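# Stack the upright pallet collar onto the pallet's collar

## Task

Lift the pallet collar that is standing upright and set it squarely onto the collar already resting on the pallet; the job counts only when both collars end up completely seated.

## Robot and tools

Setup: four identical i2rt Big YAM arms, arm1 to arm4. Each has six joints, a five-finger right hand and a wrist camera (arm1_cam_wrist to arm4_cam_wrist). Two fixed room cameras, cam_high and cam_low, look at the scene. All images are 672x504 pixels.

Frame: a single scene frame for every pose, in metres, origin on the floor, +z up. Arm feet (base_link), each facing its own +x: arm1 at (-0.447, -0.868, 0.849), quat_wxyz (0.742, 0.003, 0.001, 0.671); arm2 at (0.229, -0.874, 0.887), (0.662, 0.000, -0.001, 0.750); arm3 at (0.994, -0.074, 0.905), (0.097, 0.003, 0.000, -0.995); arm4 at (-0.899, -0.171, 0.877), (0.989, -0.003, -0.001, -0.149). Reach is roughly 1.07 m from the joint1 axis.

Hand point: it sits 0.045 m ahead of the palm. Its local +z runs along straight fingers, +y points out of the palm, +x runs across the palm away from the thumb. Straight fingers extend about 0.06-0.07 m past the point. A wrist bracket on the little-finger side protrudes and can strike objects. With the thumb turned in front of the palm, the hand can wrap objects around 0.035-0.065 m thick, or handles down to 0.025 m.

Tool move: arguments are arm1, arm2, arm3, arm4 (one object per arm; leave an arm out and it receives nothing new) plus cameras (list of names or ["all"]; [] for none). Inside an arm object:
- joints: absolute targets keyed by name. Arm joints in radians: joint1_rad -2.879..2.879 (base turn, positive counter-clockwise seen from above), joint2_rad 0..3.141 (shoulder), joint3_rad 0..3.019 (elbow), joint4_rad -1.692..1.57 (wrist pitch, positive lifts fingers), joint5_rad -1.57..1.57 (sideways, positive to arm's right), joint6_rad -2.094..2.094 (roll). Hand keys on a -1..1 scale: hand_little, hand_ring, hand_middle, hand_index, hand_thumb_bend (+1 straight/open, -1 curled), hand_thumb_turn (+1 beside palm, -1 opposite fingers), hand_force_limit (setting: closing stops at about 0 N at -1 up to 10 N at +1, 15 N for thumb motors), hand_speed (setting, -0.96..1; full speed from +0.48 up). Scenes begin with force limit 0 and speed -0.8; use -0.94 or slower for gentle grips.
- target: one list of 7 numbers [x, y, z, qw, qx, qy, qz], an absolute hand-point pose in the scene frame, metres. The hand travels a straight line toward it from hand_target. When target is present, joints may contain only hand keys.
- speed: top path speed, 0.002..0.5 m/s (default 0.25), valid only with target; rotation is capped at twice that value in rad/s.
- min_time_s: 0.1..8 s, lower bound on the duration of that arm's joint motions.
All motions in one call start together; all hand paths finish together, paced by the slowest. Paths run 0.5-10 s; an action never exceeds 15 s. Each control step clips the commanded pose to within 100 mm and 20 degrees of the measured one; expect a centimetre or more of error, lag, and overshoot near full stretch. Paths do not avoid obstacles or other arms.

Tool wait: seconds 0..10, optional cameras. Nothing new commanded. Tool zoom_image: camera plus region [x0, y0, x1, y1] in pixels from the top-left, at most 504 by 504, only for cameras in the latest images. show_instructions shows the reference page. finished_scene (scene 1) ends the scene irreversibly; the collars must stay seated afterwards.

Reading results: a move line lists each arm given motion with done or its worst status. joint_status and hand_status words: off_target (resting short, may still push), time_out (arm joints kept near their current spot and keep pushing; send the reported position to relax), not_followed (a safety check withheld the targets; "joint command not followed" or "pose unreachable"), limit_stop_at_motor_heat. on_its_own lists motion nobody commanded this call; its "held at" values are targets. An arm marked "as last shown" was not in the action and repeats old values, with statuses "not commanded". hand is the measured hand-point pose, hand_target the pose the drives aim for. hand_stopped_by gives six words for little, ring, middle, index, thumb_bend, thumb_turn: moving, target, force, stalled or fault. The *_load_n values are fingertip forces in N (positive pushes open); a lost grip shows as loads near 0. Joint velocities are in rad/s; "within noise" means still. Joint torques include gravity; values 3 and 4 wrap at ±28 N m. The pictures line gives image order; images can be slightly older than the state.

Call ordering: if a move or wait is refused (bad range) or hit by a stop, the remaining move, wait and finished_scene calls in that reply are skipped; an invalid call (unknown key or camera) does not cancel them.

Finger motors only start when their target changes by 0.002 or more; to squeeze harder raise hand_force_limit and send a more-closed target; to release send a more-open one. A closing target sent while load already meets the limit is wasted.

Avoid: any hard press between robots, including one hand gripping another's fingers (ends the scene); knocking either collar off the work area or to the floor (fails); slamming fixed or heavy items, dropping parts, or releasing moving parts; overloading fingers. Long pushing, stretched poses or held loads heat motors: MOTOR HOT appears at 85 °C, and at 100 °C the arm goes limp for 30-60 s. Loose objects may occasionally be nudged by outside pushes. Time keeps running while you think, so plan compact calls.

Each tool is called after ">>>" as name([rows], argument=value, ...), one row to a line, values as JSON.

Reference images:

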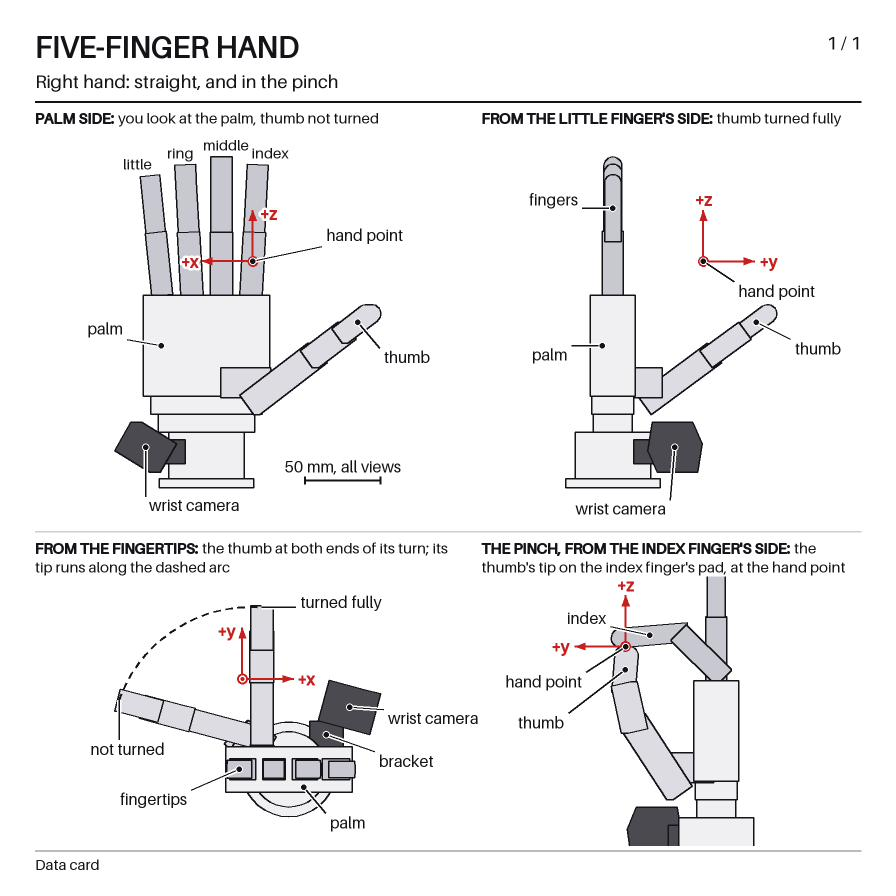

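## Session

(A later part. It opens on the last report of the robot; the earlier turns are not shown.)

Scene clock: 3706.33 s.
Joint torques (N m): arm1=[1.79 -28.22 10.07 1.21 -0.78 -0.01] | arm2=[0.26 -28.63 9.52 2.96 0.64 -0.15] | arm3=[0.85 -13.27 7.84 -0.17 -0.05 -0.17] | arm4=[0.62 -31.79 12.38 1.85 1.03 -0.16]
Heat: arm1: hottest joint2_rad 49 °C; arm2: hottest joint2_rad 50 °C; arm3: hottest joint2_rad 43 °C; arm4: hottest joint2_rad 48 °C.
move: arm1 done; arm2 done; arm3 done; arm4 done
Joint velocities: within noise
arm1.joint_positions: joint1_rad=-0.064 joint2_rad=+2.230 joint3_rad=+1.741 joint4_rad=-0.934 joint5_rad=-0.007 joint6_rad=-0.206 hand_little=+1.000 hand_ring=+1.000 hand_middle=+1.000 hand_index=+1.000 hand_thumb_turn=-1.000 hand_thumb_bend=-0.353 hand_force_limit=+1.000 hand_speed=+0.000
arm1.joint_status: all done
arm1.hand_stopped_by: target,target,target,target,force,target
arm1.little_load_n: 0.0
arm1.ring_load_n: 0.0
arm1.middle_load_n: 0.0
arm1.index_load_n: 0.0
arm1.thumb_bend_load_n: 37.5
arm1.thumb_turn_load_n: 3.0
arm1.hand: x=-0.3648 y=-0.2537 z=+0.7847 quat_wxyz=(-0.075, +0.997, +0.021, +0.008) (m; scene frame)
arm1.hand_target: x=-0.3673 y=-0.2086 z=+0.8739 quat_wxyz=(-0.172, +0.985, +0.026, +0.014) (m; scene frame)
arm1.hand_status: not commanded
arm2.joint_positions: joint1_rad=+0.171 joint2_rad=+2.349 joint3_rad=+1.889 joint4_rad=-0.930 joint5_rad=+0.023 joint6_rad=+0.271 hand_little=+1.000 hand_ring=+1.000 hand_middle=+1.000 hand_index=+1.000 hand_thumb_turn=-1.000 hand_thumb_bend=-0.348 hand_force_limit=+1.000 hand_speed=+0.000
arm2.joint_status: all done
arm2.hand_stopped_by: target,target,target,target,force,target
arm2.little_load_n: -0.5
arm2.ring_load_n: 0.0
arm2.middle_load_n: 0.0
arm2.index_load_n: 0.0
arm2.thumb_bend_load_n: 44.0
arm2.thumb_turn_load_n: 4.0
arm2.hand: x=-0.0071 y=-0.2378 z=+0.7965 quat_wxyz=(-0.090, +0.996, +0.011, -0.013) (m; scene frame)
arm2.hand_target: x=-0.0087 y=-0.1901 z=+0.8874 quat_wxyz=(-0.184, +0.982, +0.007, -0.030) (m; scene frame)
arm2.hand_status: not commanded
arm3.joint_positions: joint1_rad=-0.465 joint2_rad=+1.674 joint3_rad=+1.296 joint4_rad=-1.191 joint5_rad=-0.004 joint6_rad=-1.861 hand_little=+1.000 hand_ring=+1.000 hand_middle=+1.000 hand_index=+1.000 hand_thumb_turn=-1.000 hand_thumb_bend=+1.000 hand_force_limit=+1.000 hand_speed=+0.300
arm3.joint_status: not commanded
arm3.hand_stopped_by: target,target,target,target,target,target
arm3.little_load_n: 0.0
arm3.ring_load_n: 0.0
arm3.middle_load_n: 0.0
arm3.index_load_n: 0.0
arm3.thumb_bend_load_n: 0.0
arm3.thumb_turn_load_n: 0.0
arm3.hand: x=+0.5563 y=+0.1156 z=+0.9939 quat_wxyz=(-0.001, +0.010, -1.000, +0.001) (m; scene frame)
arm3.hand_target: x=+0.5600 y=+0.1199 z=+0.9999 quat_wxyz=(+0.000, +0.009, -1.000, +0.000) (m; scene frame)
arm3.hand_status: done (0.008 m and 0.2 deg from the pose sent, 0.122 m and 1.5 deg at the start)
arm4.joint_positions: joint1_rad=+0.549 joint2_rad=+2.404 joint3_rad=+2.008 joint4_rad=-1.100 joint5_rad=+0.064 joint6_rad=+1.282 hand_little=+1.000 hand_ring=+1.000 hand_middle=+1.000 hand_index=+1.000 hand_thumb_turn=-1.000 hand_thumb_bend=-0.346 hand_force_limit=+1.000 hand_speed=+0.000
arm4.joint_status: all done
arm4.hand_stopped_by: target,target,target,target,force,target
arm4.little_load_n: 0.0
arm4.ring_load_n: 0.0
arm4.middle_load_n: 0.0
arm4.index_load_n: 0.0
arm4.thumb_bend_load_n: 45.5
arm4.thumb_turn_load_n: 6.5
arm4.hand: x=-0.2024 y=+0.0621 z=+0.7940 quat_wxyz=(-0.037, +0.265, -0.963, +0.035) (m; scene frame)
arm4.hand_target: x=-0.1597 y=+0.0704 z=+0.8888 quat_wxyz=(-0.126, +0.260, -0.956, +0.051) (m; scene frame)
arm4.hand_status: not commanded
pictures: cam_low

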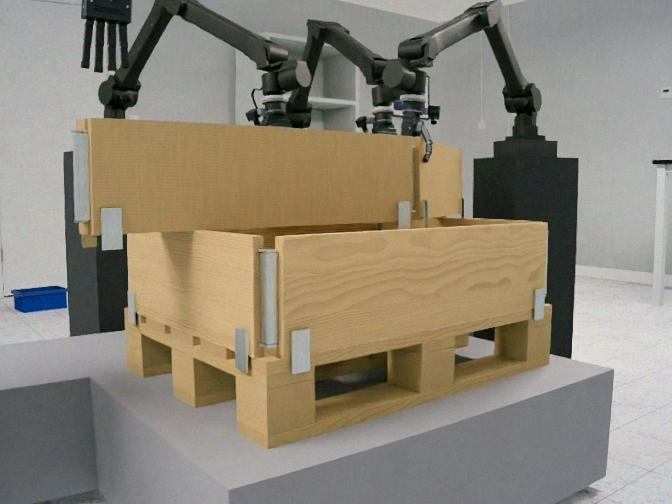

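>>> move(arm1={"target": [-0.3223, -0.2066, 0.8739, -0.172, 0.985, 0.0285, 0.0135], "speed": 0.03}, arm2={"target": [0.0363, -0.1871, 0.8874, -0.184, 0.982, 0.0095, -0.0305], "speed": 0.03}, arm4={"target": [-0.1597, 0.1274, 0.8888, -0.1294, 0.3301, -0.9341, 0.0415], "speed": 0.03}, cameras=["cam_low", "cam_high"])

Scene clock: 3720.77 s.
Joint torques (N m): arm1=[-1.26 -26.81 11.07 1.16 -0.69 -0.46] | arm2=[-2.73 -27.28 8.1 3.44 0.51 -0.6] | arm3=[0.85 -13.27 7.87 -0.21 -0.04 -0.17] | arm4=[2.14 -28.92 15.42 1.52 0.69 -0.57]
Heat: arm1: hottest joint2_rad 50 °C; arm2: hottest joint2_rad 53 °C; arm3: hottest joint2_rad 43 °C; arm4: hottest joint2_rad 48 °C.
move: arm1 off_target; arm2 off_target; arm4 off_target
Joint velocities: within noise
arm1.joint_positions: joint1_rad=-0.093 joint2_rad=+2.217 joint3_rad=+1.718 joint4_rad=-0.923 joint5_rad=-0.025 joint6_rad=-0.225 hand_little=+1.000 hand_ring=+1.000 hand_middle=+1.000 hand_index=+1.000 hand_thumb_turn=-1.000 hand_thumb_bend=-0.351 hand_force_limit=+1.000 hand_speed=+0.000
arm1.joint_status: not commanded
arm1.hand_stopped_by: target,target,target,target,force,target
arm1.little_load_n: 0.0
arm1.ring_load_n: 0.0
arm1.middle_load_n: 0.0
arm1.index_load_n: 0.0
arm1.thumb_bend_load_n: 38.5
arm1.thumb_turn_load_n: 2.0
arm1.hand: x=-0.3500 y=-0.2617 z=+0.7850 quat_wxyz=(-0.077, +0.997, +0.016, +0.000) (m; scene frame)
arm1.hand_target: x=-0.3254 y=-0.2179 z=+0.8686 quat_wxyz=(-0.171, +0.985, +0.029, +0.017) (m; scene frame)
arm1.hand_status: off_target (0.108 m and 11.2 deg from the pose sent, 0.109 m and 11.2 deg at the start; pose on its path clipped on 88 of 90 steps)
arm2.joint_positions: joint1_rad=+0.158 joint2_rad=+2.297 joint3_rad=+1.785 joint4_rad=-0.871 joint5_rad=+0.016 joint6_rad=+0.268 hand_little=+1.000 hand_ring=+1.000 hand_middle=+1.000 hand_index=+1.000 hand_thumb_turn=-1.000 hand_thumb_bend=-0.340 hand_force_limit=+1.000 hand_speed=+0.000
arm2.joint_status: not commanded
arm2.hand_stopped_by: target,target,target,target,force,target
arm2.little_load_n: 0.0
arm2.ring_load_n: 0.0
arm2.middle_load_n: 0.0
arm2.index_load_n: 0.0
arm2.thumb_bend_load_n: 44.0
arm2.thumb_turn_load_n: 4.5
arm2.hand: x=+0.0052 y=-0.2539 z=+0.7952 quat_wxyz=(-0.093, +0.996, +0.007, -0.017) (m; scene frame)
arm2.hand_target: x=+0.0330 y=-0.2030 z=+0.8736 quat_wxyz=(-0.183, +0.983, +0.008, -0.025) (m; scene frame)
arm2.hand_status: off_target (0.118 m and 10.7 deg from the pose sent, 0.113 m and 11.0 deg at the start; pose on its path clipped on 90 of 90 steps)
arm3: as last shown
arm4.joint_positions: joint1_rad=+0.589 joint2_rad=+2.397 joint3_rad=+1.996 joint4_rad=-1.083 joint5_rad=+0.053 joint6_rad=+1.243 hand_little=+1.000 hand_ring=+1.000 hand_middle=+1.000 hand_index=+1.000 hand_thumb_turn=-1.000 hand_thumb_bend=-0.343 hand_force_limit=+1.000 hand_speed=+0.000
arm4.joint_status: not commanded
arm4.hand_stopped_by: target,target,target,target,force,target
arm4.little_load_n: 0.0
arm4.ring_load_n: 0.0
arm4.middle_load_n: 0.0
arm4.index_load_n: 0.0
arm4.thumb_bend_load_n: 42.5
arm4.thumb_turn_load_n: 3.5
arm4.hand: x=-0.2144 y=+0.0922 z=+0.7955 quat_wxyz=(-0.043, +0.303, -0.951, +0.030) (m; scene frame)
arm4.hand_target: x=-0.1744 y=+0.1211 z=+0.8803 quat_wxyz=(-0.130, +0.329, -0.935, +0.042) (m; scene frame)
arm4.hand_status: off_target (0.114 m and 10.6 deg from the pose sent, 0.123 m and 13.4 deg at the start; pose on its path clipped on 90 of 90 steps)
pictures: cam_high, cam_low

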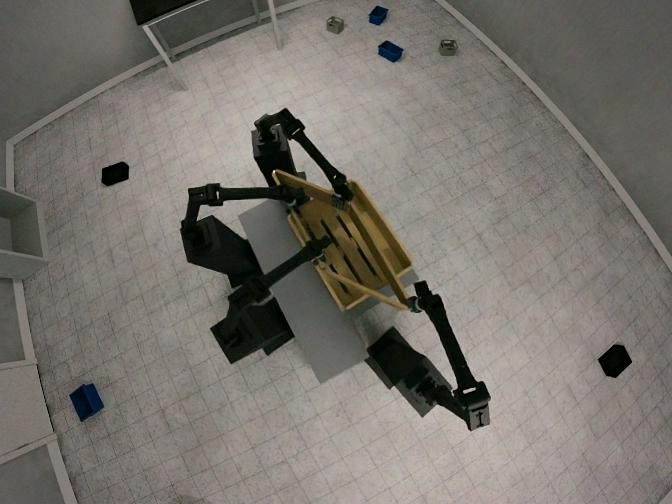

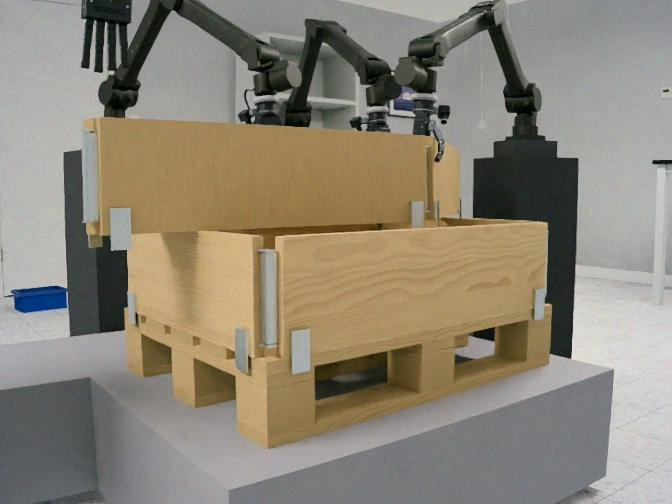

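>>> move(arm1={"joints": {"joint1_rad": -0.189, "joint2_rad": 2.136, "joint3_rad": 1.830, "joint4_rad": -0.924, "joint5_rad": -0.050, "joint6_rad": -0.290}, "min_time_s": 4}, arm2={"joints": {"joint1_rad": 0.057, "joint2_rad": 2.209, "joint3_rad": 1.875, "joint4_rad": -0.851, "joint5_rad": 0.02, "joint6_rad": 0.19}, "min_time_s": 4}, arm4={"joints": {"joint1_rad": 0.686, "joint2_rad": 2.318, "joint3_rad": 2.088, "joint4_rad": -1.070, "joint5_rad": 0.073, "joint6_rad": 1.157}, "min_time_s": 4}, cameras=["cam_low", "cam_high"])

Scene clock: 3770.13 s.
Joint torques (N m): arm1=[-3.84 -25.41 14.97 0.46 -0.38 -0.2] | arm2=[-3.49 -25.82 13.83 2.71 0.64 -0.33] | arm3=[0.56 -12.92 7.91 -0.35 -0.02 -0.16] | arm4=[3.55 -29.86 15.91 0.94 0.54 -0.43]
Heat: arm1: hottest joint3_rad 57 °C; arm2: hottest joint2_rad 55 °C; arm3: hottest joint2_rad 42 °C; arm4: hottest joint2_rad 55 °C.
move: arm1 time_out; arm2 time_out; arm4 time_out
Joint velocities: within noise
arm1.joint_positions: joint1_rad=-0.137 joint2_rad=+2.221 joint3_rad=+1.727 joint4_rad=-0.937 joint5_rad=-0.040 joint6_rad=-0.272 hand_little=+1.000 hand_ring=+1.000 hand_middle=+1.000 hand_index=+1.000 hand_thumb_turn=-1.000 hand_thumb_bend=-0.346 hand_force_limit=+1.000 hand_speed=+0.000
arm1.joint_status: joint1_rad time_out (moved -0.044 of -0.096); joint3_rad time_out (moved +0.010 of +0.112); the others done
arm1.hand_stopped_by: target,target,target,target,force,target
arm1.little_load_n: 0.0
arm1.ring_load_n: 0.0
arm1.middle_load_n: 0.0
arm1.index_load_n: 0.0
arm1.thumb_bend_load_n: 37.5
arm1.thumb_turn_load_n: 1.0
arm1.on_its_own: joint1_rad reads -0.137 and still pushes toward -0.189 since a time_out; joint3_rad reads +1.727 and still pushes toward +1.830 since a time_out
arm1.hand: x=-0.3236 y=-0.2675 z=+0.7858 quat_wxyz=(-0.074, +0.997, +0.018, -0.004) (m; scene frame)
arm1.hand_target: x=-0.2758 y=-0.2175 z=+0.8748 quat_wxyz=(-0.171, +0.985, +0.004, +0.022) (m; scene frame)
arm1.hand_status: not commanded
arm2.joint_positions: joint1_rad=+0.119 joint2_rad=+2.296 joint3_rad=+1.785 joint4_rad=-0.890 joint5_rad=+0.002 joint6_rad=+0.219 hand_little=+1.000 hand_ring=+1.000 hand_middle=+1.000 hand_index=+1.000 hand_thumb_turn=-1.000 hand_thumb_bend=-0.338 hand_force_limit=+1.000 hand_speed=+0.000
arm2.joint_status: joint1_rad time_out (moved -0.039 of -0.101); joint3_rad time_out (moved +0.000 of +0.090); the others done
arm2.hand_stopped_by: target,target,target,target,force,target
arm2.little_load_n: 0.0
arm2.ring_load_n: 0.0
arm2.middle_load_n: 0.0
arm2.index_load_n: 0.0
arm2.thumb_bend_load_n: 38.5
arm2.thumb_turn_load_n: 3.0
arm2.on_its_own: joint1_rad reads +0.119 and still pushes toward +0.057 since a time_out; joint3_rad reads +1.785 and still pushes toward +1.875 since a time_out
arm2.hand: x=+0.0314 y=-0.2530 z=+0.7959 quat_wxyz=(-0.083, +0.996, +0.012, -0.017) (m; scene frame)
arm2.hand_target: x=+0.0636 y=-0.1782 z=+0.8872 quat_wxyz=(-0.191, +0.981, -0.006, -0.025) (m; scene frame)
arm2.hand_status: not commanded
arm3: as last shown
arm4.joint_positions: joint1_rad=+0.642 joint2_rad=+2.397 joint3_rad=+1.996 joint4_rad=-1.079 joint5_rad=+0.058 joint6_rad=+1.185 hand_little=+1.000 hand_ring=+1.000 hand_middle=+1.000 hand_index=+1.000 hand_thumb_turn=-1.000 hand_thumb_bend=-0.343 hand_force_limit=+1.000 hand_speed=+0.000
arm4.joint_status: joint3_rad time_out (moved +0.000 of +0.092); the others done
arm4.hand_stopped_by: target,target,target,target,force,target
arm4.little_load_n: 0.0
arm4.ring_load_n: 0.0
arm4.middle_load_n: 0.0
arm4.index_load_n: 0.0
arm4.thumb_bend_load_n: 40.0
arm4.thumb_turn_load_n: 3.5
arm4.on_its_own: joint3_rad reads +1.996 and still pushes toward +2.088 since a time_out
arm4.hand: x=-0.2317 y=+0.1265 z=+0.7947 quat_wxyz=(-0.045, +0.355, -0.933, +0.033) (m; scene frame)
arm4.hand_target: x=-0.1991 y=+0.1721 z=+0.8898 quat_wxyz=(-0.134, +0.382, -0.913, +0.041) (m; scene frame)
arm4.hand_status: not commanded
pictures: cam_high, cam_low

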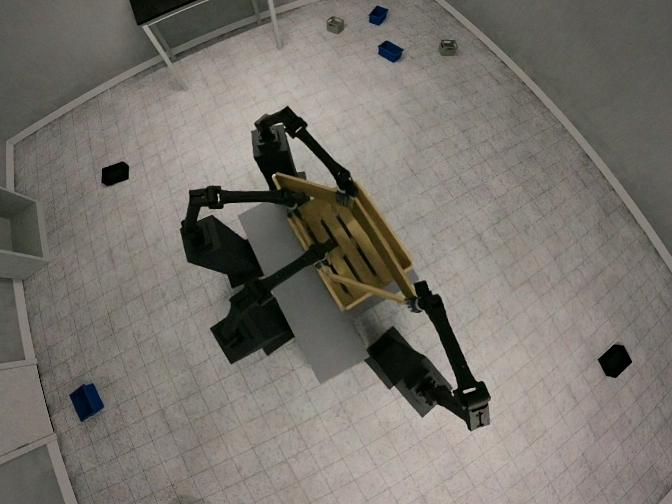

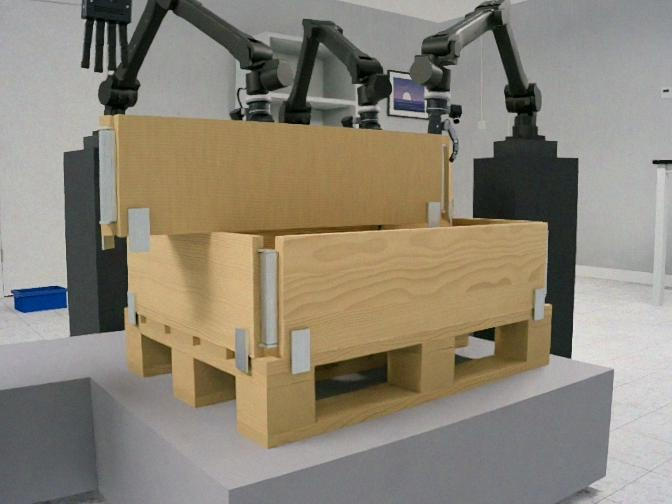

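>>> zoom_image(camera="cam_high", region=[260, 160, 430, 320])

>>> zoom_image(camera="cam_low", region=[90, 100, 560, 400])

Scaled by 2.965 from the camera's 672x504 image, which has a finer 960x720 frame.

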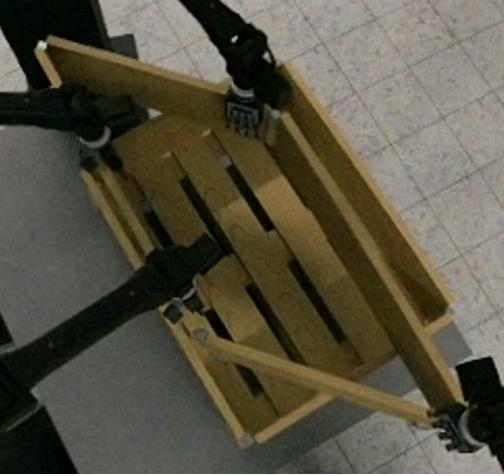

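Scaled by 1.072 from the camera's 672x504 image, which has a finer 960x720 frame.

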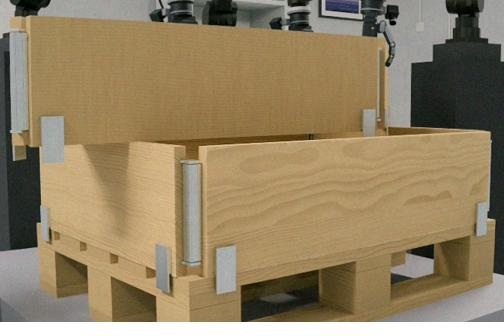

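>>> move(arm1={"joints": {"joint1_rad": -0.226, "joint2_rad": 2.150, "joint3_rad": 1.920, "joint4_rad": -0.938, "joint5_rad": -0.060, "joint6_rad": -0.322}, "min_time_s": 4}, arm2={"joints": {"joint1_rad": 0.018, "joint2_rad": 2.205, "joint3_rad": 1.940, "joint4_rad": -0.863, "joint5_rad": 0.01, "joint6_rad": 0.158}, "min_time_s": 4}, arm4={"joints": {"joint1_rad": 0.745, "joint2_rad": 2.318, "joint3_rad": 2.130, "joint4_rad": -1.067, "joint5_rad": 0.072, "joint6_rad": 1.122}, "min_time_s": 4}, cameras=["cam_low", "cam_high"])

Scene clock: 3830.53 s.
Joint torques (N m): arm1=[-2.96 -27.28 15.88 1.03 -0.48 0.01] | arm2=[-2.55 -26.23 15.76 2.63 0.39 -0.13] | arm3=[0.38 -13.74 7.97 -0.21 -0.02 -0.15] | arm4=[2.37 -29.86 17.63 0.83 0.47 -0.19]
Heat: arm1: hottest joint3_rad 78 °C; arm2: hottest joint3_rad 70 °C; arm3: hottest joint2_rad 42 °C; arm4: hottest joint3_rad 61 °C.
move: arm1 time_out; arm2 time_out; arm4 time_out
Joint velocities: within noise
arm1.joint_positions: joint1_rad=-0.184 joint2_rad=+2.253 joint3_rad=+1.792 joint4_rad=-0.967 joint5_rad=-0.047 joint6_rad=-0.325 hand_little=+1.000 hand_ring=+1.000 hand_middle=+1.000 hand_index=+1.000 hand_thumb_turn=-1.000 hand_thumb_bend=-0.341 hand_force_limit=+1.000 hand_speed=+0.000
arm1.joint_status: joint3_rad time_out (moved +0.065 of +0.193); the others done
arm1.hand_stopped_by: target,target,target,target,force,target
arm1.little_load_n: 0.0
arm1.ring_load_n: 0.0
arm1.middle_load_n: 0.0
arm1.index_load_n: 0.0
arm1.thumb_bend_load_n: 38.0
arm1.thumb_turn_load_n: 2.5
arm1.on_its_own: joint3_rad reads +1.792 and still pushes toward +1.905 since a time_out
arm1.hand: x=-0.2894 y=-0.2611 z=+0.7876 quat_wxyz=(-0.077, +0.997, +0.021, -0.004) (m; scene frame)
arm1.hand_target: x=-0.2441 y=-0.2031 z=+0.8948 quat_wxyz=(-0.194, +0.981, +0.003, +0.031) (m; scene frame)
arm1.hand_status: not commanded
arm2.joint_positions: joint1_rad=+0.069 joint2_rad=+2.296 joint3_rad=+1.796 joint4_rad=-0.898 joint5_rad=+0.000 joint6_rad=+0.168 hand_little=+1.000 hand_ring=+1.000 hand_middle=+1.000 hand_index=+1.000 hand_thumb_turn=-1.000 hand_thumb_bend=-0.338 hand_force_limit=+1.000 hand_speed=+0.000
arm2.joint_status: joint1_rad time_out (moved -0.050 of -0.101); joint3_rad time_out (moved +0.011 of +0.155); the others done
arm2.hand_stopped_by: target,target,target,target,force,target
arm2.little_load_n: 0.5
arm2.ring_load_n: 0.0
arm2.middle_load_n: 0.0
arm2.index_load_n: 0.0
arm2.thumb_bend_load_n: 39.5
arm2.thumb_turn_load_n: 3.0
arm2.on_its_own: joint1_rad reads +0.069 and still pushes toward +0.018 since a time_out; joint3_rad reads +1.796 and still pushes toward +1.908 since a time_out
arm2.hand: x=+0.0649 y=-0.2426 z=+0.7994 quat_wxyz=(-0.085, +0.996, +0.013, -0.015) (m; scene frame)
arm2.hand_target: x=+0.0894 y=-0.1636 z=+0.9031 quat_wxyz=(-0.203, +0.979, -0.009, -0.025) (m; scene frame)
arm2.hand_status: not commanded
arm3: as last shown
arm3.thumb_turn_load_n: -0.5
arm4.joint_positions: joint1_rad=+0.717 joint2_rad=+2.397 joint3_rad=+2.003 joint4_rad=-1.073 joint5_rad=+0.060 joint6_rad=+1.125 hand_little=+1.000 hand_ring=+1.000 hand_middle=+1.000 hand_index=+1.000 hand_thumb_turn=-1.000 hand_thumb_bend=-0.343 hand_force_limit=+1.000 hand_speed=+0.000
arm4.joint_status: joint3_rad time_out (moved +0.007 of +0.134); the others done
arm4.hand_stopped_by: target,target,target,target,force,target
arm4.little_load_n: 0.0
arm4.ring_load_n: 0.5
arm4.middle_load_n: 0.5
arm4.index_load_n: 0.0
arm4.thumb_bend_load_n: 38.5
arm4.thumb_turn_load_n: 3.0
arm4.on_its_own: joint3_rad reads +2.003 and still pushes toward +2.116 since a time_out
arm4.hand: x=-0.2552 y=+0.1755 z=+0.7967 quat_wxyz=(-0.051, +0.417, -0.907, +0.034) (m; scene frame)
arm4.hand_target: x=-0.2133 y=+0.2164 z=+0.9017 quat_wxyz=(-0.150, +0.423, -0.893, +0.039) (m; scene frame)
arm4.hand_status: not commanded
pictures: cam_high, cam_low

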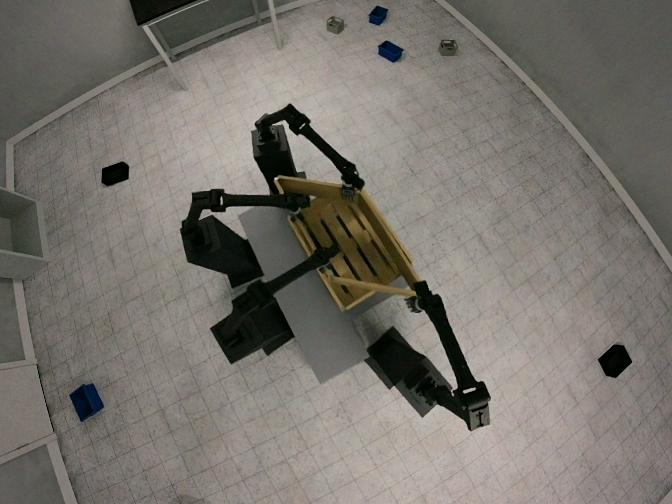

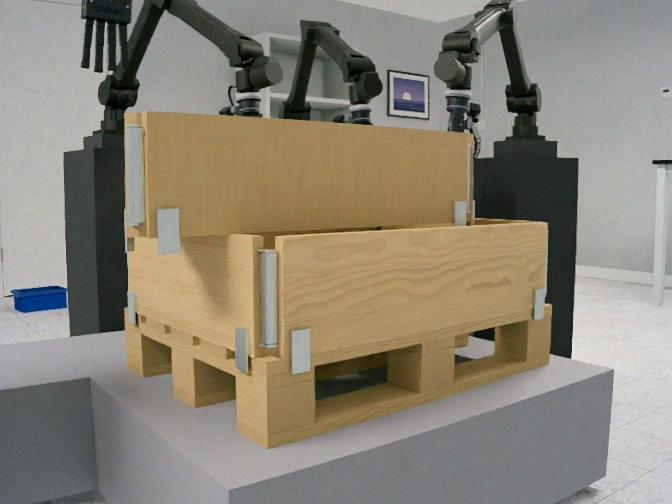

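>>> move(arm1={"joints": {"joint1_rad": -0.184, "joint2_rad": 2.193, "joint3_rad": 1.812, "joint4_rad": -0.935, "joint5_rad": -0.055, "joint6_rad": -0.325}, "min_time_s": 2}, arm2={"joints": {"joint1_rad": 0.069, "joint2_rad": 2.236, "joint3_rad": 1.806, "joint4_rad": -0.856, "joint5_rad": 0.01, "joint6_rad": 0.165}, "min_time_s": 2}, arm4={"joints": {"joint1_rad": 0.717, "joint2_rad": 2.337, "joint3_rad": 2.013, "joint4_rad": -1.045, "joint5_rad": 0.075, "joint6_rad": 1.125}, "min_time_s": 2}, cameras=["cam_high"])

Scene clock: 3841.47 s.
Joint torques (N m): arm1=[0.91 -24.06 9.07 1.1 -0.3 -0.02] | arm2=[1.03 -24.06 8.1 2.81 0.38 -0.08] | arm3=[0.56 -13.45 7.92 -0.23 -0.01 -0.16] | arm4=[0.38 -28.51 9.81 1.55 0.58 -0.14]
Heat: arm1: hottest joint3_rad 76 °C; arm2: hottest joint3_rad 72 °C; arm3: hottest joint2_rad 42 °C; arm4: hottest joint3_rad 63 °C.
move: arm1 done; arm2 done; arm4 done
Joint velocities: within noise
arm1.joint_positions: joint1_rad=-0.184 joint2_rad=+2.255 joint3_rad=+1.786 joint4_rad=-0.967 joint5_rad=-0.047 joint6_rad=-0.325 hand_little=+1.000 hand_ring=+1.000 hand_middle=+1.000 hand_index=+1.000 hand_thumb_turn=-1.000 hand_thumb_bend=-0.341 hand_force_limit=+1.000 hand_speed=+0.000
arm1.joint_status: all done
arm1.hand_stopped_by: target,target,target,target,force,target
arm1.little_load_n: 0.0
arm1.ring_load_n: 0.0
arm1.middle_load_n: 0.5
arm1.index_load_n: 0.0
arm1.thumb_bend_load_n: 37.5
arm1.thumb_turn_load_n: 2.5
arm1.hand: x=-0.2902 y=-0.2639 z=+0.7843 quat_wxyz=(-0.073, +0.997, +0.021, -0.005) (m; scene frame)
arm1.hand_target: x=-0.2829 y=-0.2342 z=+0.8310 quat_wxyz=(-0.131, +0.991, +0.023, +0.009) (m; scene frame)
arm1.hand_status: not commanded
arm2.joint_positions: joint1_rad=+0.070 joint2_rad=+2.297 joint3_rad=+1.789 joint4_rad=-0.896 joint5_rad=+0.000 joint6_rad=+0.168 hand_little=+1.000 hand_ring=+1.000 hand_middle=+1.000 hand_index=+1.000 hand_thumb_turn=-1.000 hand_thumb_bend=-0.338 hand_force_limit=+1.000 hand_speed=+0.000
arm2.joint_status: all done
arm2.hand_stopped_by: target,target,target,target,force,target
arm2.little_load_n: 0.0
arm2.ring_load_n: -0.5
arm2.middle_load_n: 0.0
arm2.index_load_n: 0.0
arm2.thumb_bend_load_n: 38.5
arm2.thumb_turn_load_n: 3.0
arm2.hand: x=+0.0648 y=-0.2457 z=+0.7965 quat_wxyz=(-0.082, +0.996, +0.013, -0.014) (m; scene frame)
arm2.hand_target: x=+0.0614 y=-0.2148 z=+0.8417 quat_wxyz=(-0.141, +0.990, +0.013, -0.020) (m; scene frame)
arm2.hand_status: not commanded
arm3: as last shown
arm3.thumb_bend_load_n: -0.5
arm3.thumb_turn_load_n: 0.0
arm4.joint_positions: joint1_rad=+0.717 joint2_rad=+2.398 joint3_rad=+1.999 joint4_rad=-1.068 joint5_rad=+0.059 joint6_rad=+1.124 hand_little=+1.000 hand_ring=+1.000 hand_middle=+1.000 hand_index=+1.000 hand_thumb_turn=-1.000 hand_thumb_bend=-0.343 hand_force_limit=+1.000 hand_speed=+0.000
arm4.joint_status: all done
arm4.hand_stopped_by: target,target,target,target,force,target
arm4.little_load_n: 0.0
arm4.ring_load_n: 0.0
arm4.middle_load_n: 0.0
arm4.index_load_n: 0.0
arm4.thumb_bend_load_n: 39.5
arm4.thumb_turn_load_n: 2.5
arm4.hand: x=-0.2561 y=+0.1752 z=+0.7941 quat_wxyz=(-0.051, +0.417, -0.907, +0.033) (m; scene frame)
arm4.hand_target: x=-0.2335 y=+0.1826 z=+0.8440 quat_wxyz=(-0.100, +0.413, -0.904, +0.041) (m; scene frame)
arm4.hand_status: not commanded
pictures: cam_high

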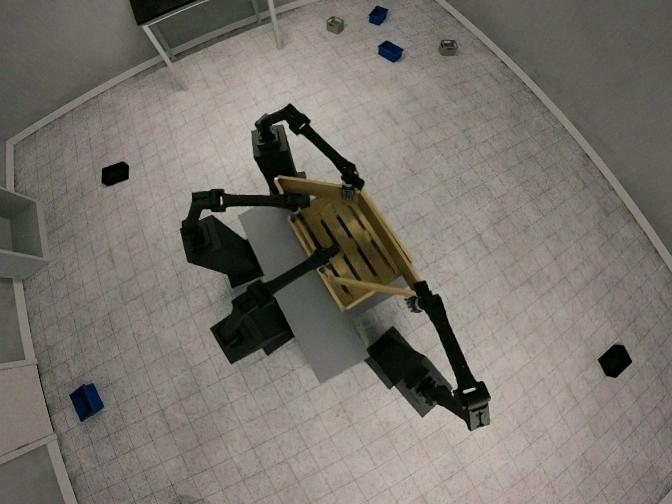

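>>> zoom_image(camera="cam_high", region=[260, 160, 430, 320])

Scaled by 2.965 from the camera's 672x504 image, which has a finer 960x720 frame.

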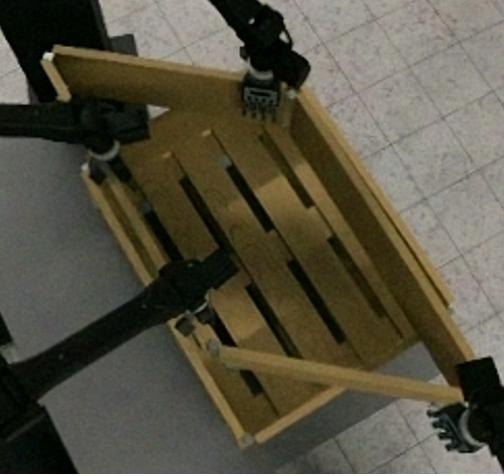

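>>> wait(seconds=1, cameras=["arm3_cam_wrist", "arm4_cam_wrist"])

Scene clock: 3939.20 s.
Joint torques (N m): arm1=[0.97 -24 9.05 1.09 -0.29 -0.02] | arm2=[1.03 -24.06 8.08 2.81 0.39 -0.08] | arm3=[0.5 -13.39 7.95 -0.25 -0.01 -0.16] | arm4=[0.32 -28.45 9.83 1.55 0.58 -0.14]
Heat: arm1: hottest joint3_rad 58 °C; arm2: hottest joint2_rad 58 °C; arm3: hottest joint2_rad 41 °C; arm4: hottest joint2_rad 55 °C.
Joint velocities: within noise
arm1.joint_positions: joint1_rad=-0.184 joint2_rad=+2.255 joint3_rad=+1.786 joint4_rad=-0.967 joint5_rad=-0.047 joint6_rad=-0.325 hand_little=+1.000 hand_ring=+1.000 hand_middle=+1.000 hand_index=+1.000 hand_thumb_turn=-1.000 hand_thumb_bend=-0.341 hand_force_limit=+1.000 hand_speed=+0.000
arm1.joint_status: all done
arm1.hand_stopped_by: target,target,target,target,force,target
arm1.little_load_n: 0.0
arm1.ring_load_n: 0.0
arm1.middle_load_n: 0.0
arm1.index_load_n: 0.0
arm1.thumb_bend_load_n: 37.0
arm1.thumb_turn_load_n: 3.0
arm1.hand: x=-0.2902 y=-0.2639 z=+0.7843 quat_wxyz=(-0.073, +0.997, +0.021, -0.005) (m; scene frame)
arm1.hand_target: x=-0.2829 y=-0.2342 z=+0.8310 quat_wxyz=(-0.131, +0.991, +0.023, +0.009) (m; scene frame)
arm1.hand_status: not commanded
arm2.joint_positions: joint1_rad=+0.070 joint2_rad=+2.297 joint3_rad=+1.789 joint4_rad=-0.896 joint5_rad=+0.000 joint6_rad=+0.168 hand_little=+1.000 hand_ring=+1.000 hand_middle=+1.000 hand_index=+1.000 hand_thumb_turn=-1.000 hand_thumb_bend=-0.338 hand_force_limit=+1.000 hand_speed=+0.000
arm2.joint_status: all done
arm2.hand_stopped_by: target,target,target,target,force,target
arm2.little_load_n: 0.0
arm2.ring_load_n: 0.0
arm2.middle_load_n: 0.0
arm2.index_load_n: 0.0
arm2.thumb_bend_load_n: 38.5
arm2.thumb_turn_load_n: 3.0
arm2.hand: x=+0.0648 y=-0.2457 z=+0.7965 quat_wxyz=(-0.082, +0.996, +0.013, -0.014) (m; scene frame)
arm2.hand_target: x=+0.0614 y=-0.2148 z=+0.8417 quat_wxyz=(-0.141, +0.990, +0.013, -0.020) (m; scene frame)
arm2.hand_status: not commanded
arm3.joint_positions: joint1_rad=-0.465 joint2_rad=+1.674 joint3_rad=+1.296 joint4_rad=-1.191 joint5_rad=-0.004 joint6_rad=-1.861 hand_little=+1.000 hand_ring=+1.000 hand_middle=+1.000 hand_index=+1.000 hand_thumb_turn=-1.000 hand_thumb_bend=+1.000 hand_force_limit=+1.000 hand_speed=+0.300
arm3.joint_status: not commanded
arm3.hand_stopped_by: target,target,target,target,target,target
arm3.little_load_n: 0.0
arm3.ring_load_n: 0.0
arm3.middle_load_n: 0.0
arm3.index_load_n: 0.0
arm3.thumb_bend_load_n: 0.0
arm3.thumb_turn_load_n: 0.0
arm3.hand: x=+0.5563 y=+0.1156 z=+0.9939 quat_wxyz=(-0.001, +0.010, -1.000, +0.001) (m; scene frame)
arm3.hand_target: x=+0.5600 y=+0.1199 z=+0.9999 quat_wxyz=(+0.000, +0.009, -1.000, +0.000) (m; scene frame)
arm3.hand_status: not commanded
arm4.joint_positions: joint1_rad=+0.717 joint2_rad=+2.398 joint3_rad=+1.999 joint4_rad=-1.068 joint5_rad=+0.059 joint6_rad=+1.124 hand_little=+1.000 hand_ring=+1.000 hand_middle=+1.000 hand_index=+1.000 hand_thumb_turn=-1.000 hand_thumb_bend=-0.343 hand_force_limit=+1.000 hand_speed=+0.000
arm4.joint_status: all done
arm4.hand_stopped_by: target,target,target,target,force,target
arm4.little_load_n: 0.0
arm4.ring_load_n: 0.0
arm4.middle_load_n: 0.0
arm4.index_load_n: 0.0
arm4.thumb_bend_load_n: 39.5
arm4.thumb_turn_load_n: 2.0
arm4.hand: x=-0.2561 y=+0.1752 z=+0.7941 quat_wxyz=(-0.051, +0.417, -0.907, +0.033) (m; scene frame)
arm4.hand_target: x=-0.2335 y=+0.1826 z=+0.8440 quat_wxyz=(-0.100, +0.413, -0.904, +0.041) (m; scene frame)
arm4.hand_status: not commanded
wait: 1.00 s; at rest from the start
pictures: arm3_cam_wrist, arm4_cam_wrist
camera_calibration:
arm3_cam_wrist: T_world_to_cam=[[-0.253339, 0.967375, 0.00226426, 0.027252], [0.810389, 0.210947, 0.5466, -1.02378], [0.52829, 0.14031, -0.837391, 0.641872], [0, 0, 0, 1]] pos_world=[0.497471, 0.09954, 1.09704]
arm4_cam_wrist: T_world_to_cam=[[-0.901813, 0.415519, -0.118646, -0.213983], [0.292629, 0.789251, 0.539861, -0.494354], [0.317965, 0.452135, -0.83335, 0.784407], [0, 0, 0, 1]] pos_world=[-0.297724, 0.124426, 0.89518]

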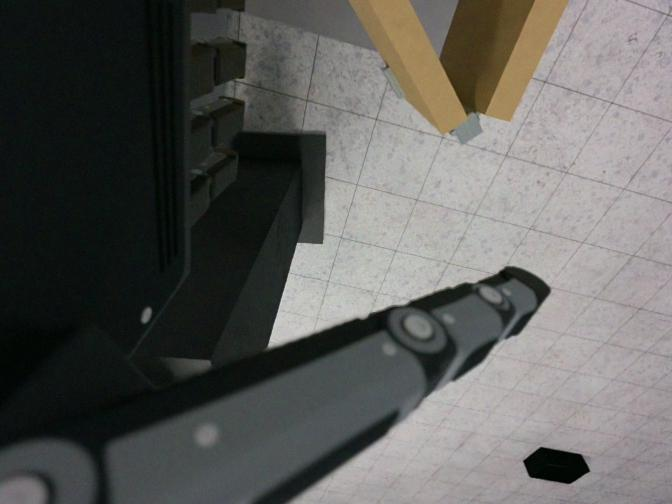

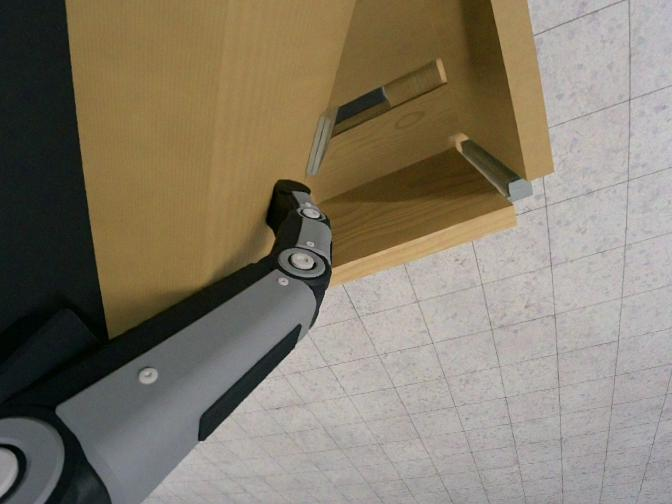

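>>> zoom_image(camera="arm3_cam_wrist", region=[340, 0, 600, 160])

Scaled by 1.938 from the camera's 672x504 image, which has a finer 960x720 frame.

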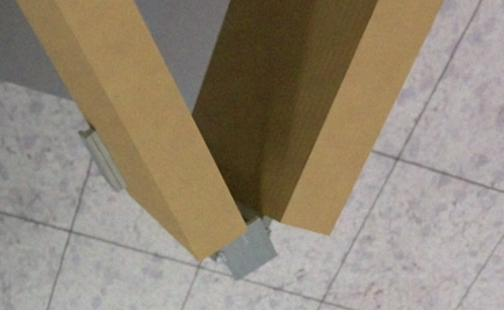

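>>> move(arm3={"joints": {"joint1_rad": -0.7816, "joint2_rad": 2.0095, "joint3_rad": 1.7364, "joint4_rad": -1.2201, "joint5_rad": -0.0563, "joint6_rad": 0.9422}, "min_time_s": 4}, cameras=["arm3_cam_wrist", "cam_high"])

Scene clock: 3985.00 s.
Joint torques (N m): arm1=[0.91 -24.06 9.05 1.09 -0.29 -0.02] | arm2=[1.14 -23.94 8.05 2.78 0.39 -0.1] | arm3=[0.44 -16.32 12.48 -0.12 -0.36 0] | arm4=[0.44 -28.45 9.83 1.52 0.58 -0.14]
Heat: arm1: hottest joint3_rad 56 °C; arm2: hottest joint2_rad 58 °C; arm3: hottest joint2_rad 41 °C; arm4: hottest joint2_rad 55 °C.
move: arm3 done
Joint velocities: within noise
arm1, arm2, arm4: as last shown
arm3.joint_positions: joint1_rad=-0.774 joint2_rad=+2.000 joint3_rad=+1.692 joint4_rad=-1.210 joint5_rad=-0.054 joint6_rad=+0.933 hand_little=+1.000 hand_ring=+1.000 hand_middle=+1.000 hand_index=+1.000 hand_thumb_turn=-1.000 hand_thumb_bend=+1.000 hand_force_limit=+1.000 hand_speed=+0.300
arm3.joint_status: all done
arm3.hand_stopped_by: target,target,target,target,target,target
arm3.little_load_n: 0.0
arm3.ring_load_n: 0.5
arm3.middle_load_n: 0.0
arm3.index_load_n: 0.0
arm3.thumb_bend_load_n: 0.0
arm3.thumb_turn_load_n: -0.5
arm3.hand: x=+0.4426 y=+0.1945 z=+0.9686 quat_wxyz=(-0.007, -0.999, -0.030, +0.034) (m; scene frame)
arm3.hand_target: x=+0.4327 y=+0.2061 z=+0.9797 quat_wxyz=(-0.001, -0.999, -0.022, +0.045) (m; scene frame)
arm3.hand_status: not commanded
arm4.thumb_bend_load_n: 39.0
arm4.thumb_turn_load_n: 2.5
pictures: arm3_cam_wrist, cam_high
camera_calibration:
arm3_cam_wrist: T_world_to_cam=[[0.292479, -0.956272, 0.000549202, 0.0563942], [-0.76382, -0.233272, 0.6018, -0.204803], [-0.575357, -0.176434, -0.798646, 1.18224], [0, 0, 0, 1]] pos_world=[0.507281, 0.21474, 1.06741]

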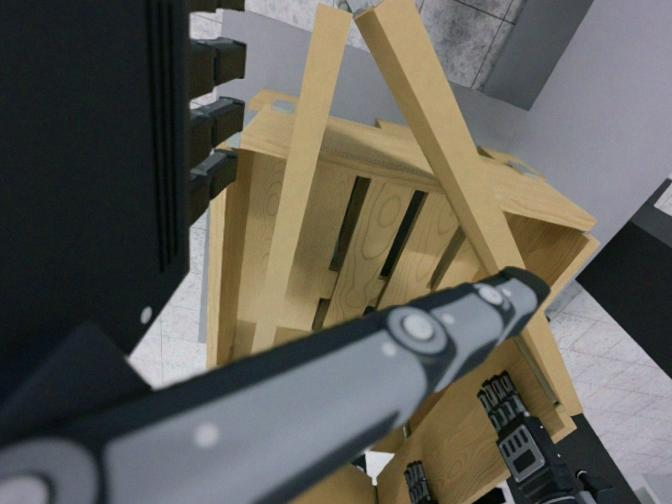

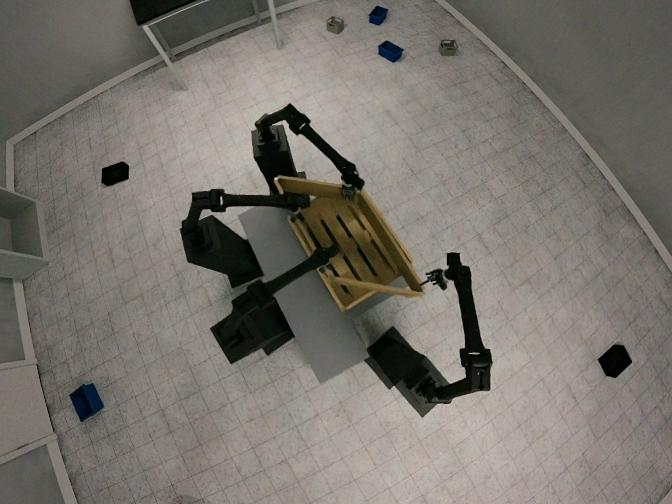

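>>> zoom_image(camera="arm3_cam_wrist", region=[180, 0, 640, 440])

Scaled by 1.096 from the camera's 672x504 image, which has a finer 960x720 frame.

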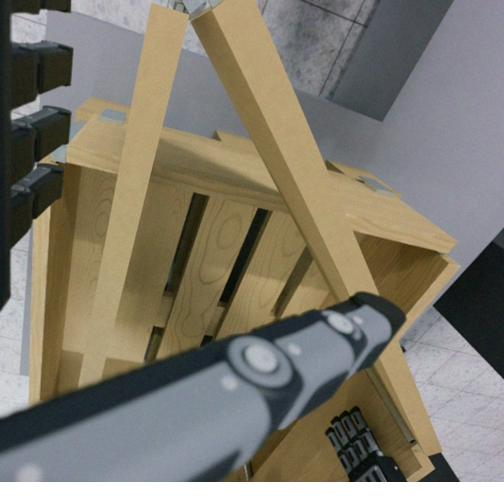

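>>> zoom_image(camera="arm3_cam_wrist", region=[190, 60, 350, 220])

>>> zoom_image(camera="arm3_cam_wrist", region=[470, 130, 630, 290])

>>> zoom_image(camera="arm3_cam_wrist", region=[470, 300, 630, 460])

>>> zoom_image(camera="arm3_cam_wrist", region=[300, 0, 460, 160])

Scaled by 3.150 from the camera's 672x504 image, which has a finer 960x720 frame.

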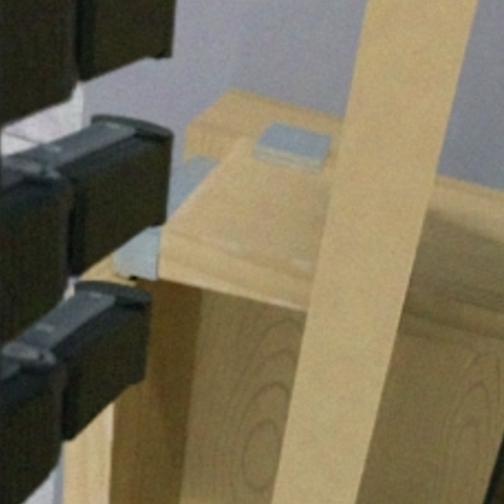

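Scaled by 3.150 from the camera's 672x504 image, which has a finer 960x720 frame.

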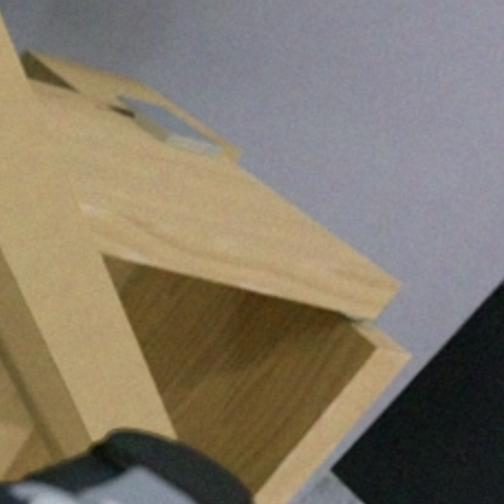

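Scaled by 3.150 from the camera's 672x504 image, which has a finer 960x720 frame.

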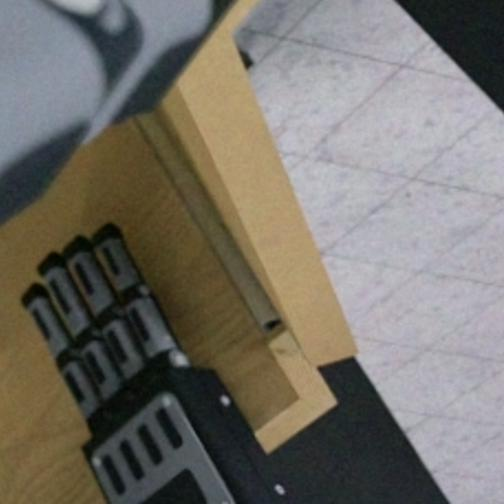

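Scaled by 3.150 from the camera's 672x504 image, which has a finer 960x720 frame.

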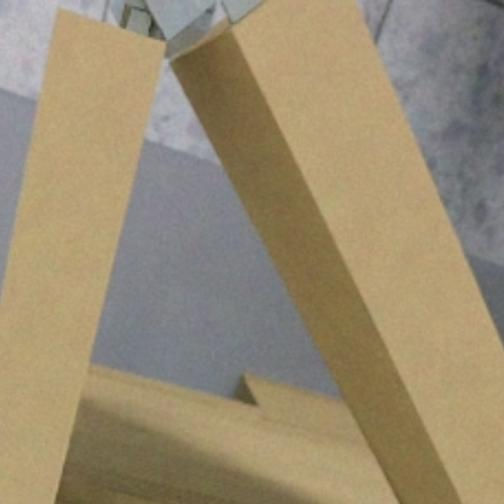

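>>> move(arm3={"target": [0.433, 0.192, 0.905, 0.001, 0.99863, 0.0209, -0.04797], "speed": 0.15}, cameras=["arm3_cam_wrist"])

Scene clock: 4055.07 s.
Joint torques (N m): arm1=[0.91 -24.06 9.05 1.1 -0.29 -0.01] | arm2=[1.08 -24.06 8.08 2.81 0.38 -0.08] | arm3=[1.79 -17.32 8.35 0.8 -0.38 0.03] | arm4=[0.38 -28.4 9.83 1.57 0.58 -0.14]
Heat: arm1: hottest joint3_rad 54 °C; arm2: hottest joint2_rad 59 °C; arm3: hottest joint2_rad 44 °C; arm4: hottest joint2_rad 55 °C.
move: arm3 done
Joint velocities: within noise
arm1, arm2, arm4: as last shown
arm1.middle_load_n: -0.5
arm1.thumb_bend_load_n: 37.5
arm2.thumb_turn_load_n: 3.5
arm3.joint_positions: joint1_rad=-0.774 joint2_rad=+2.062 joint3_rad=+1.600 joint4_rad=-1.048 joint5_rad=-0.056 joint6_rad=+0.954 hand_little=+1.000 hand_ring=+1.000 hand_middle=+1.000 hand_index=+1.000 hand_thumb_turn=-1.000 hand_thumb_bend=+1.000 hand_force_limit=+1.000 hand_speed=+0.300
arm3.joint_status: not commanded
arm3.hand_stopped_by: target,target,target,target,target,target
arm3.little_load_n: 0.0
arm3.ring_load_n: 0.0
arm3.middle_load_n: 0.0
arm3.index_load_n: 0.0
arm3.thumb_bend_load_n: 0.0
arm3.thumb_turn_load_n: 0.0
arm3.hand: x=+0.4420 y=+0.1945 z=+0.9005 quat_wxyz=(-0.005, -0.999, -0.020, +0.038) (m; scene frame)
arm3.hand_target: x=+0.4331 y=+0.1918 z=+0.9051 quat_wxyz=(-0.001, -0.999, -0.021, +0.048) (m; scene frame)
arm3.hand_status: done (0.010 m and 1.2 deg from the pose sent, 0.064 m and 2.0 deg at the start)
arm4.thumb_bend_load_n: 39.5
pictures: arm3_cam_wrist
camera_calibration:
arm3_cam_wrist: T_world_to_cam=[[0.272923, -0.96203, -0.00340409, 0.0698503], [-0.76349, -0.218748, 0.607645, -0.172486], [-0.585317, -0.163241, -0.794202, 1.12532], [0, 0, 0, 1]] pos_world=[0.507916, 0.213166, 0.998782]

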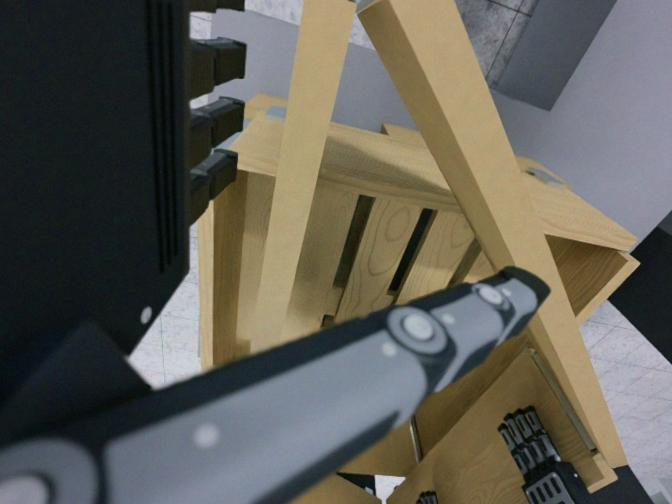

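>>> move(arm3={"target": [0.428, 0.184, 0.81, 0.001, 0.99863, 0.018, -0.04797], "speed": 0.1}, cameras=["arm3_cam_wrist"])

Scene clock: 4077.10 s.
Joint torques (N m): arm1=[0.91 -24 9.03 1.09 -0.29 -0.02] | arm2=[1.2 -24 8.14 2.77 0.38 -0.09] | arm3=[2.14 -17.14 7.2 0.72 -0.27 -0.03] | arm4=[0.38 -28.57 9.83 1.55 0.58 -0.14]
Heat: arm1: hottest joint3_rad 54 °C; arm2: hottest joint2_rad 59 °C; arm3: hottest joint2_rad 44 °C; arm4: hottest joint2_rad 56 °C.
move: arm3 done
Joint velocities: within noise
arm1, arm2, arm4: as last shown
arm1.middle_load_n: 0.0
arm2.thumb_turn_load_n: 3.0
arm3.joint_positions: joint1_rad=-0.758 joint2_rad=+2.183 joint3_rad=+1.545 joint4_rad=-0.858 joint5_rad=-0.056 joint6_rad=+0.975 hand_little=+1.000 hand_ring=+1.000 hand_middle=+1.000 hand_index=+1.000 hand_thumb_turn=-1.000 hand_thumb_bend=+1.000 hand_force_limit=+1.000 hand_speed=+0.300
arm3.joint_status: not commanded
arm3.hand_stopped_by: target,target,target,target,target,target
arm3.little_load_n: 0.0
arm3.ring_load_n: 0.0
arm3.middle_load_n: 0.0
arm3.index_load_n: 0.0
arm3.thumb_bend_load_n: 0.0
arm3.thumb_turn_load_n: 0.0
arm3.hand: x=+0.4343 y=+0.1879 z=+0.8121 quat_wxyz=(-0.002, -0.999, -0.017, +0.044) (m; scene frame)
arm3.hand_target: x=+0.4280 y=+0.1839 z=+0.8101 quat_wxyz=(-0.001, -0.999, -0.018, +0.048) (m; scene frame)
arm3.hand_status: done (0.008 m and 0.5 deg from the pose sent, 0.092 m and 1.2 deg at the start)
arm4.thumb_bend_load_n: 39.0
arm4.thumb_turn_load_n: 2.0
pictures: arm3_cam_wrist
camera_calibration:
arm3_cam_wrist: T_world_to_cam=[[0.267393, -0.963518, -0.0115789, 0.0747055], [-0.758005, -0.217748, 0.614828, -0.134578], [-0.59492, -0.155624, -0.788576, 1.04776], [0, 0, 0, 1]] pos_world=[0.501348, 0.205733, 0.909847]

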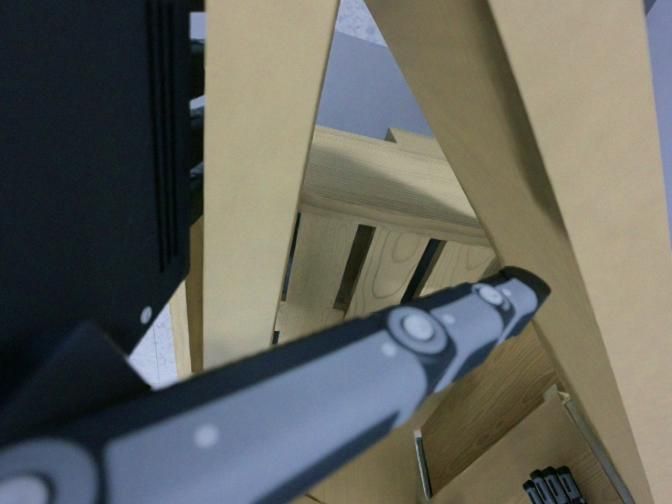

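>>> move(arm3={"target": [0.427, 0.1845, 0.78, 0.001, 0.99863, 0.018, -0.04797], "speed": 0.03, "joints": {"hand_thumb_bend": 0.6}}, cameras=["arm3_cam_wrist"])

Scene clock: 4088.37 s.
Joint torques (N m): arm1=[0.97 -24.06 9.05 1.1 -0.3 -0.02] | arm2=[1.08 -23.94 8.08 2.78 0.39 -0.08] | arm3=[2.2 -16.79 6.97 0.92 -0.29 0] | arm4=[0.38 -28.57 9.83 1.55 0.58 -0.14]
Heat: arm1: hottest joint3_rad 54 °C; arm2: hottest joint2_rad 59 °C; arm3: hottest joint2_rad 44 °C; arm4: hottest joint2_rad 56 °C.
move: arm3 done
Joint velocities: within noise
arm1, arm2, arm4: as last shown
arm1.thumb_turn_load_n: 2.5
arm2.thumb_bend_load_n: 38.0
arm3.joint_positions: joint1_rad=-0.758 joint2_rad=+2.231 joint3_rad=+1.545 joint4_rad=-0.806 joint5_rad=-0.056 joint6_rad=+0.976 hand_little=+1.000 hand_ring=+1.000 hand_middle=+1.000 hand_index=+1.000 hand_thumb_turn=-1.000 hand_thumb_bend=+0.600 hand_force_limit=+1.000 hand_speed=+0.300
arm3.joint_status: all done
arm3.hand_stopped_by: target,target,target,target,target,target
arm3.little_load_n: 0.0
arm3.ring_load_n: 0.0
arm3.middle_load_n: 0.0
arm3.index_load_n: 0.0
arm3.thumb_bend_load_n: 0.0
arm3.thumb_turn_load_n: 0.0
arm3.hand: x=+0.4323 y=+0.1893 z=+0.7844 quat_wxyz=(-0.001, -0.999, -0.017, +0.045) (m; scene frame)
arm3.hand_target: x=+0.4271 y=+0.1844 z=+0.7800 quat_wxyz=(-0.001, -0.999, -0.018, +0.048) (m; scene frame)
arm3.hand_status: done (0.008 m and 0.3 deg from the pose sent, 0.033 m and 0.5 deg at the start)
arm4.thumb_bend_load_n: 39.5
pictures: arm3_cam_wrist
camera_calibration:
arm3_cam_wrist: T_world_to_cam=[[0.266977, -0.963591, -0.0146588, 0.0788963], [-0.755892, -0.218818, 0.617046, -0.121154], [-0.597788, -0.153657, -0.786791, 1.02444], [0, 0, 0, 1]] pos_world=[0.499758, 0.206926, 0.881937]

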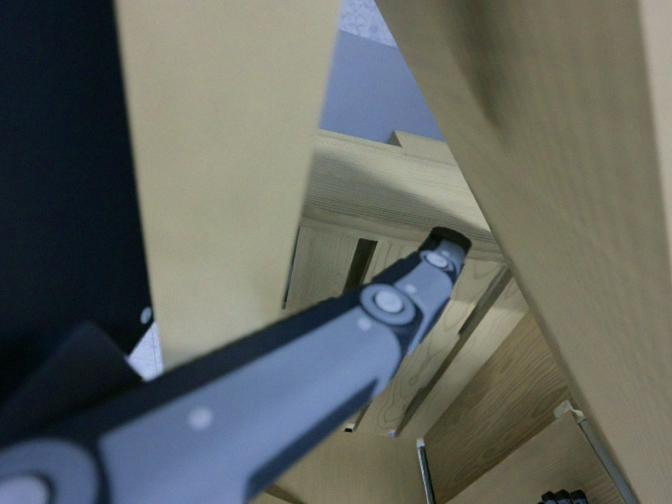

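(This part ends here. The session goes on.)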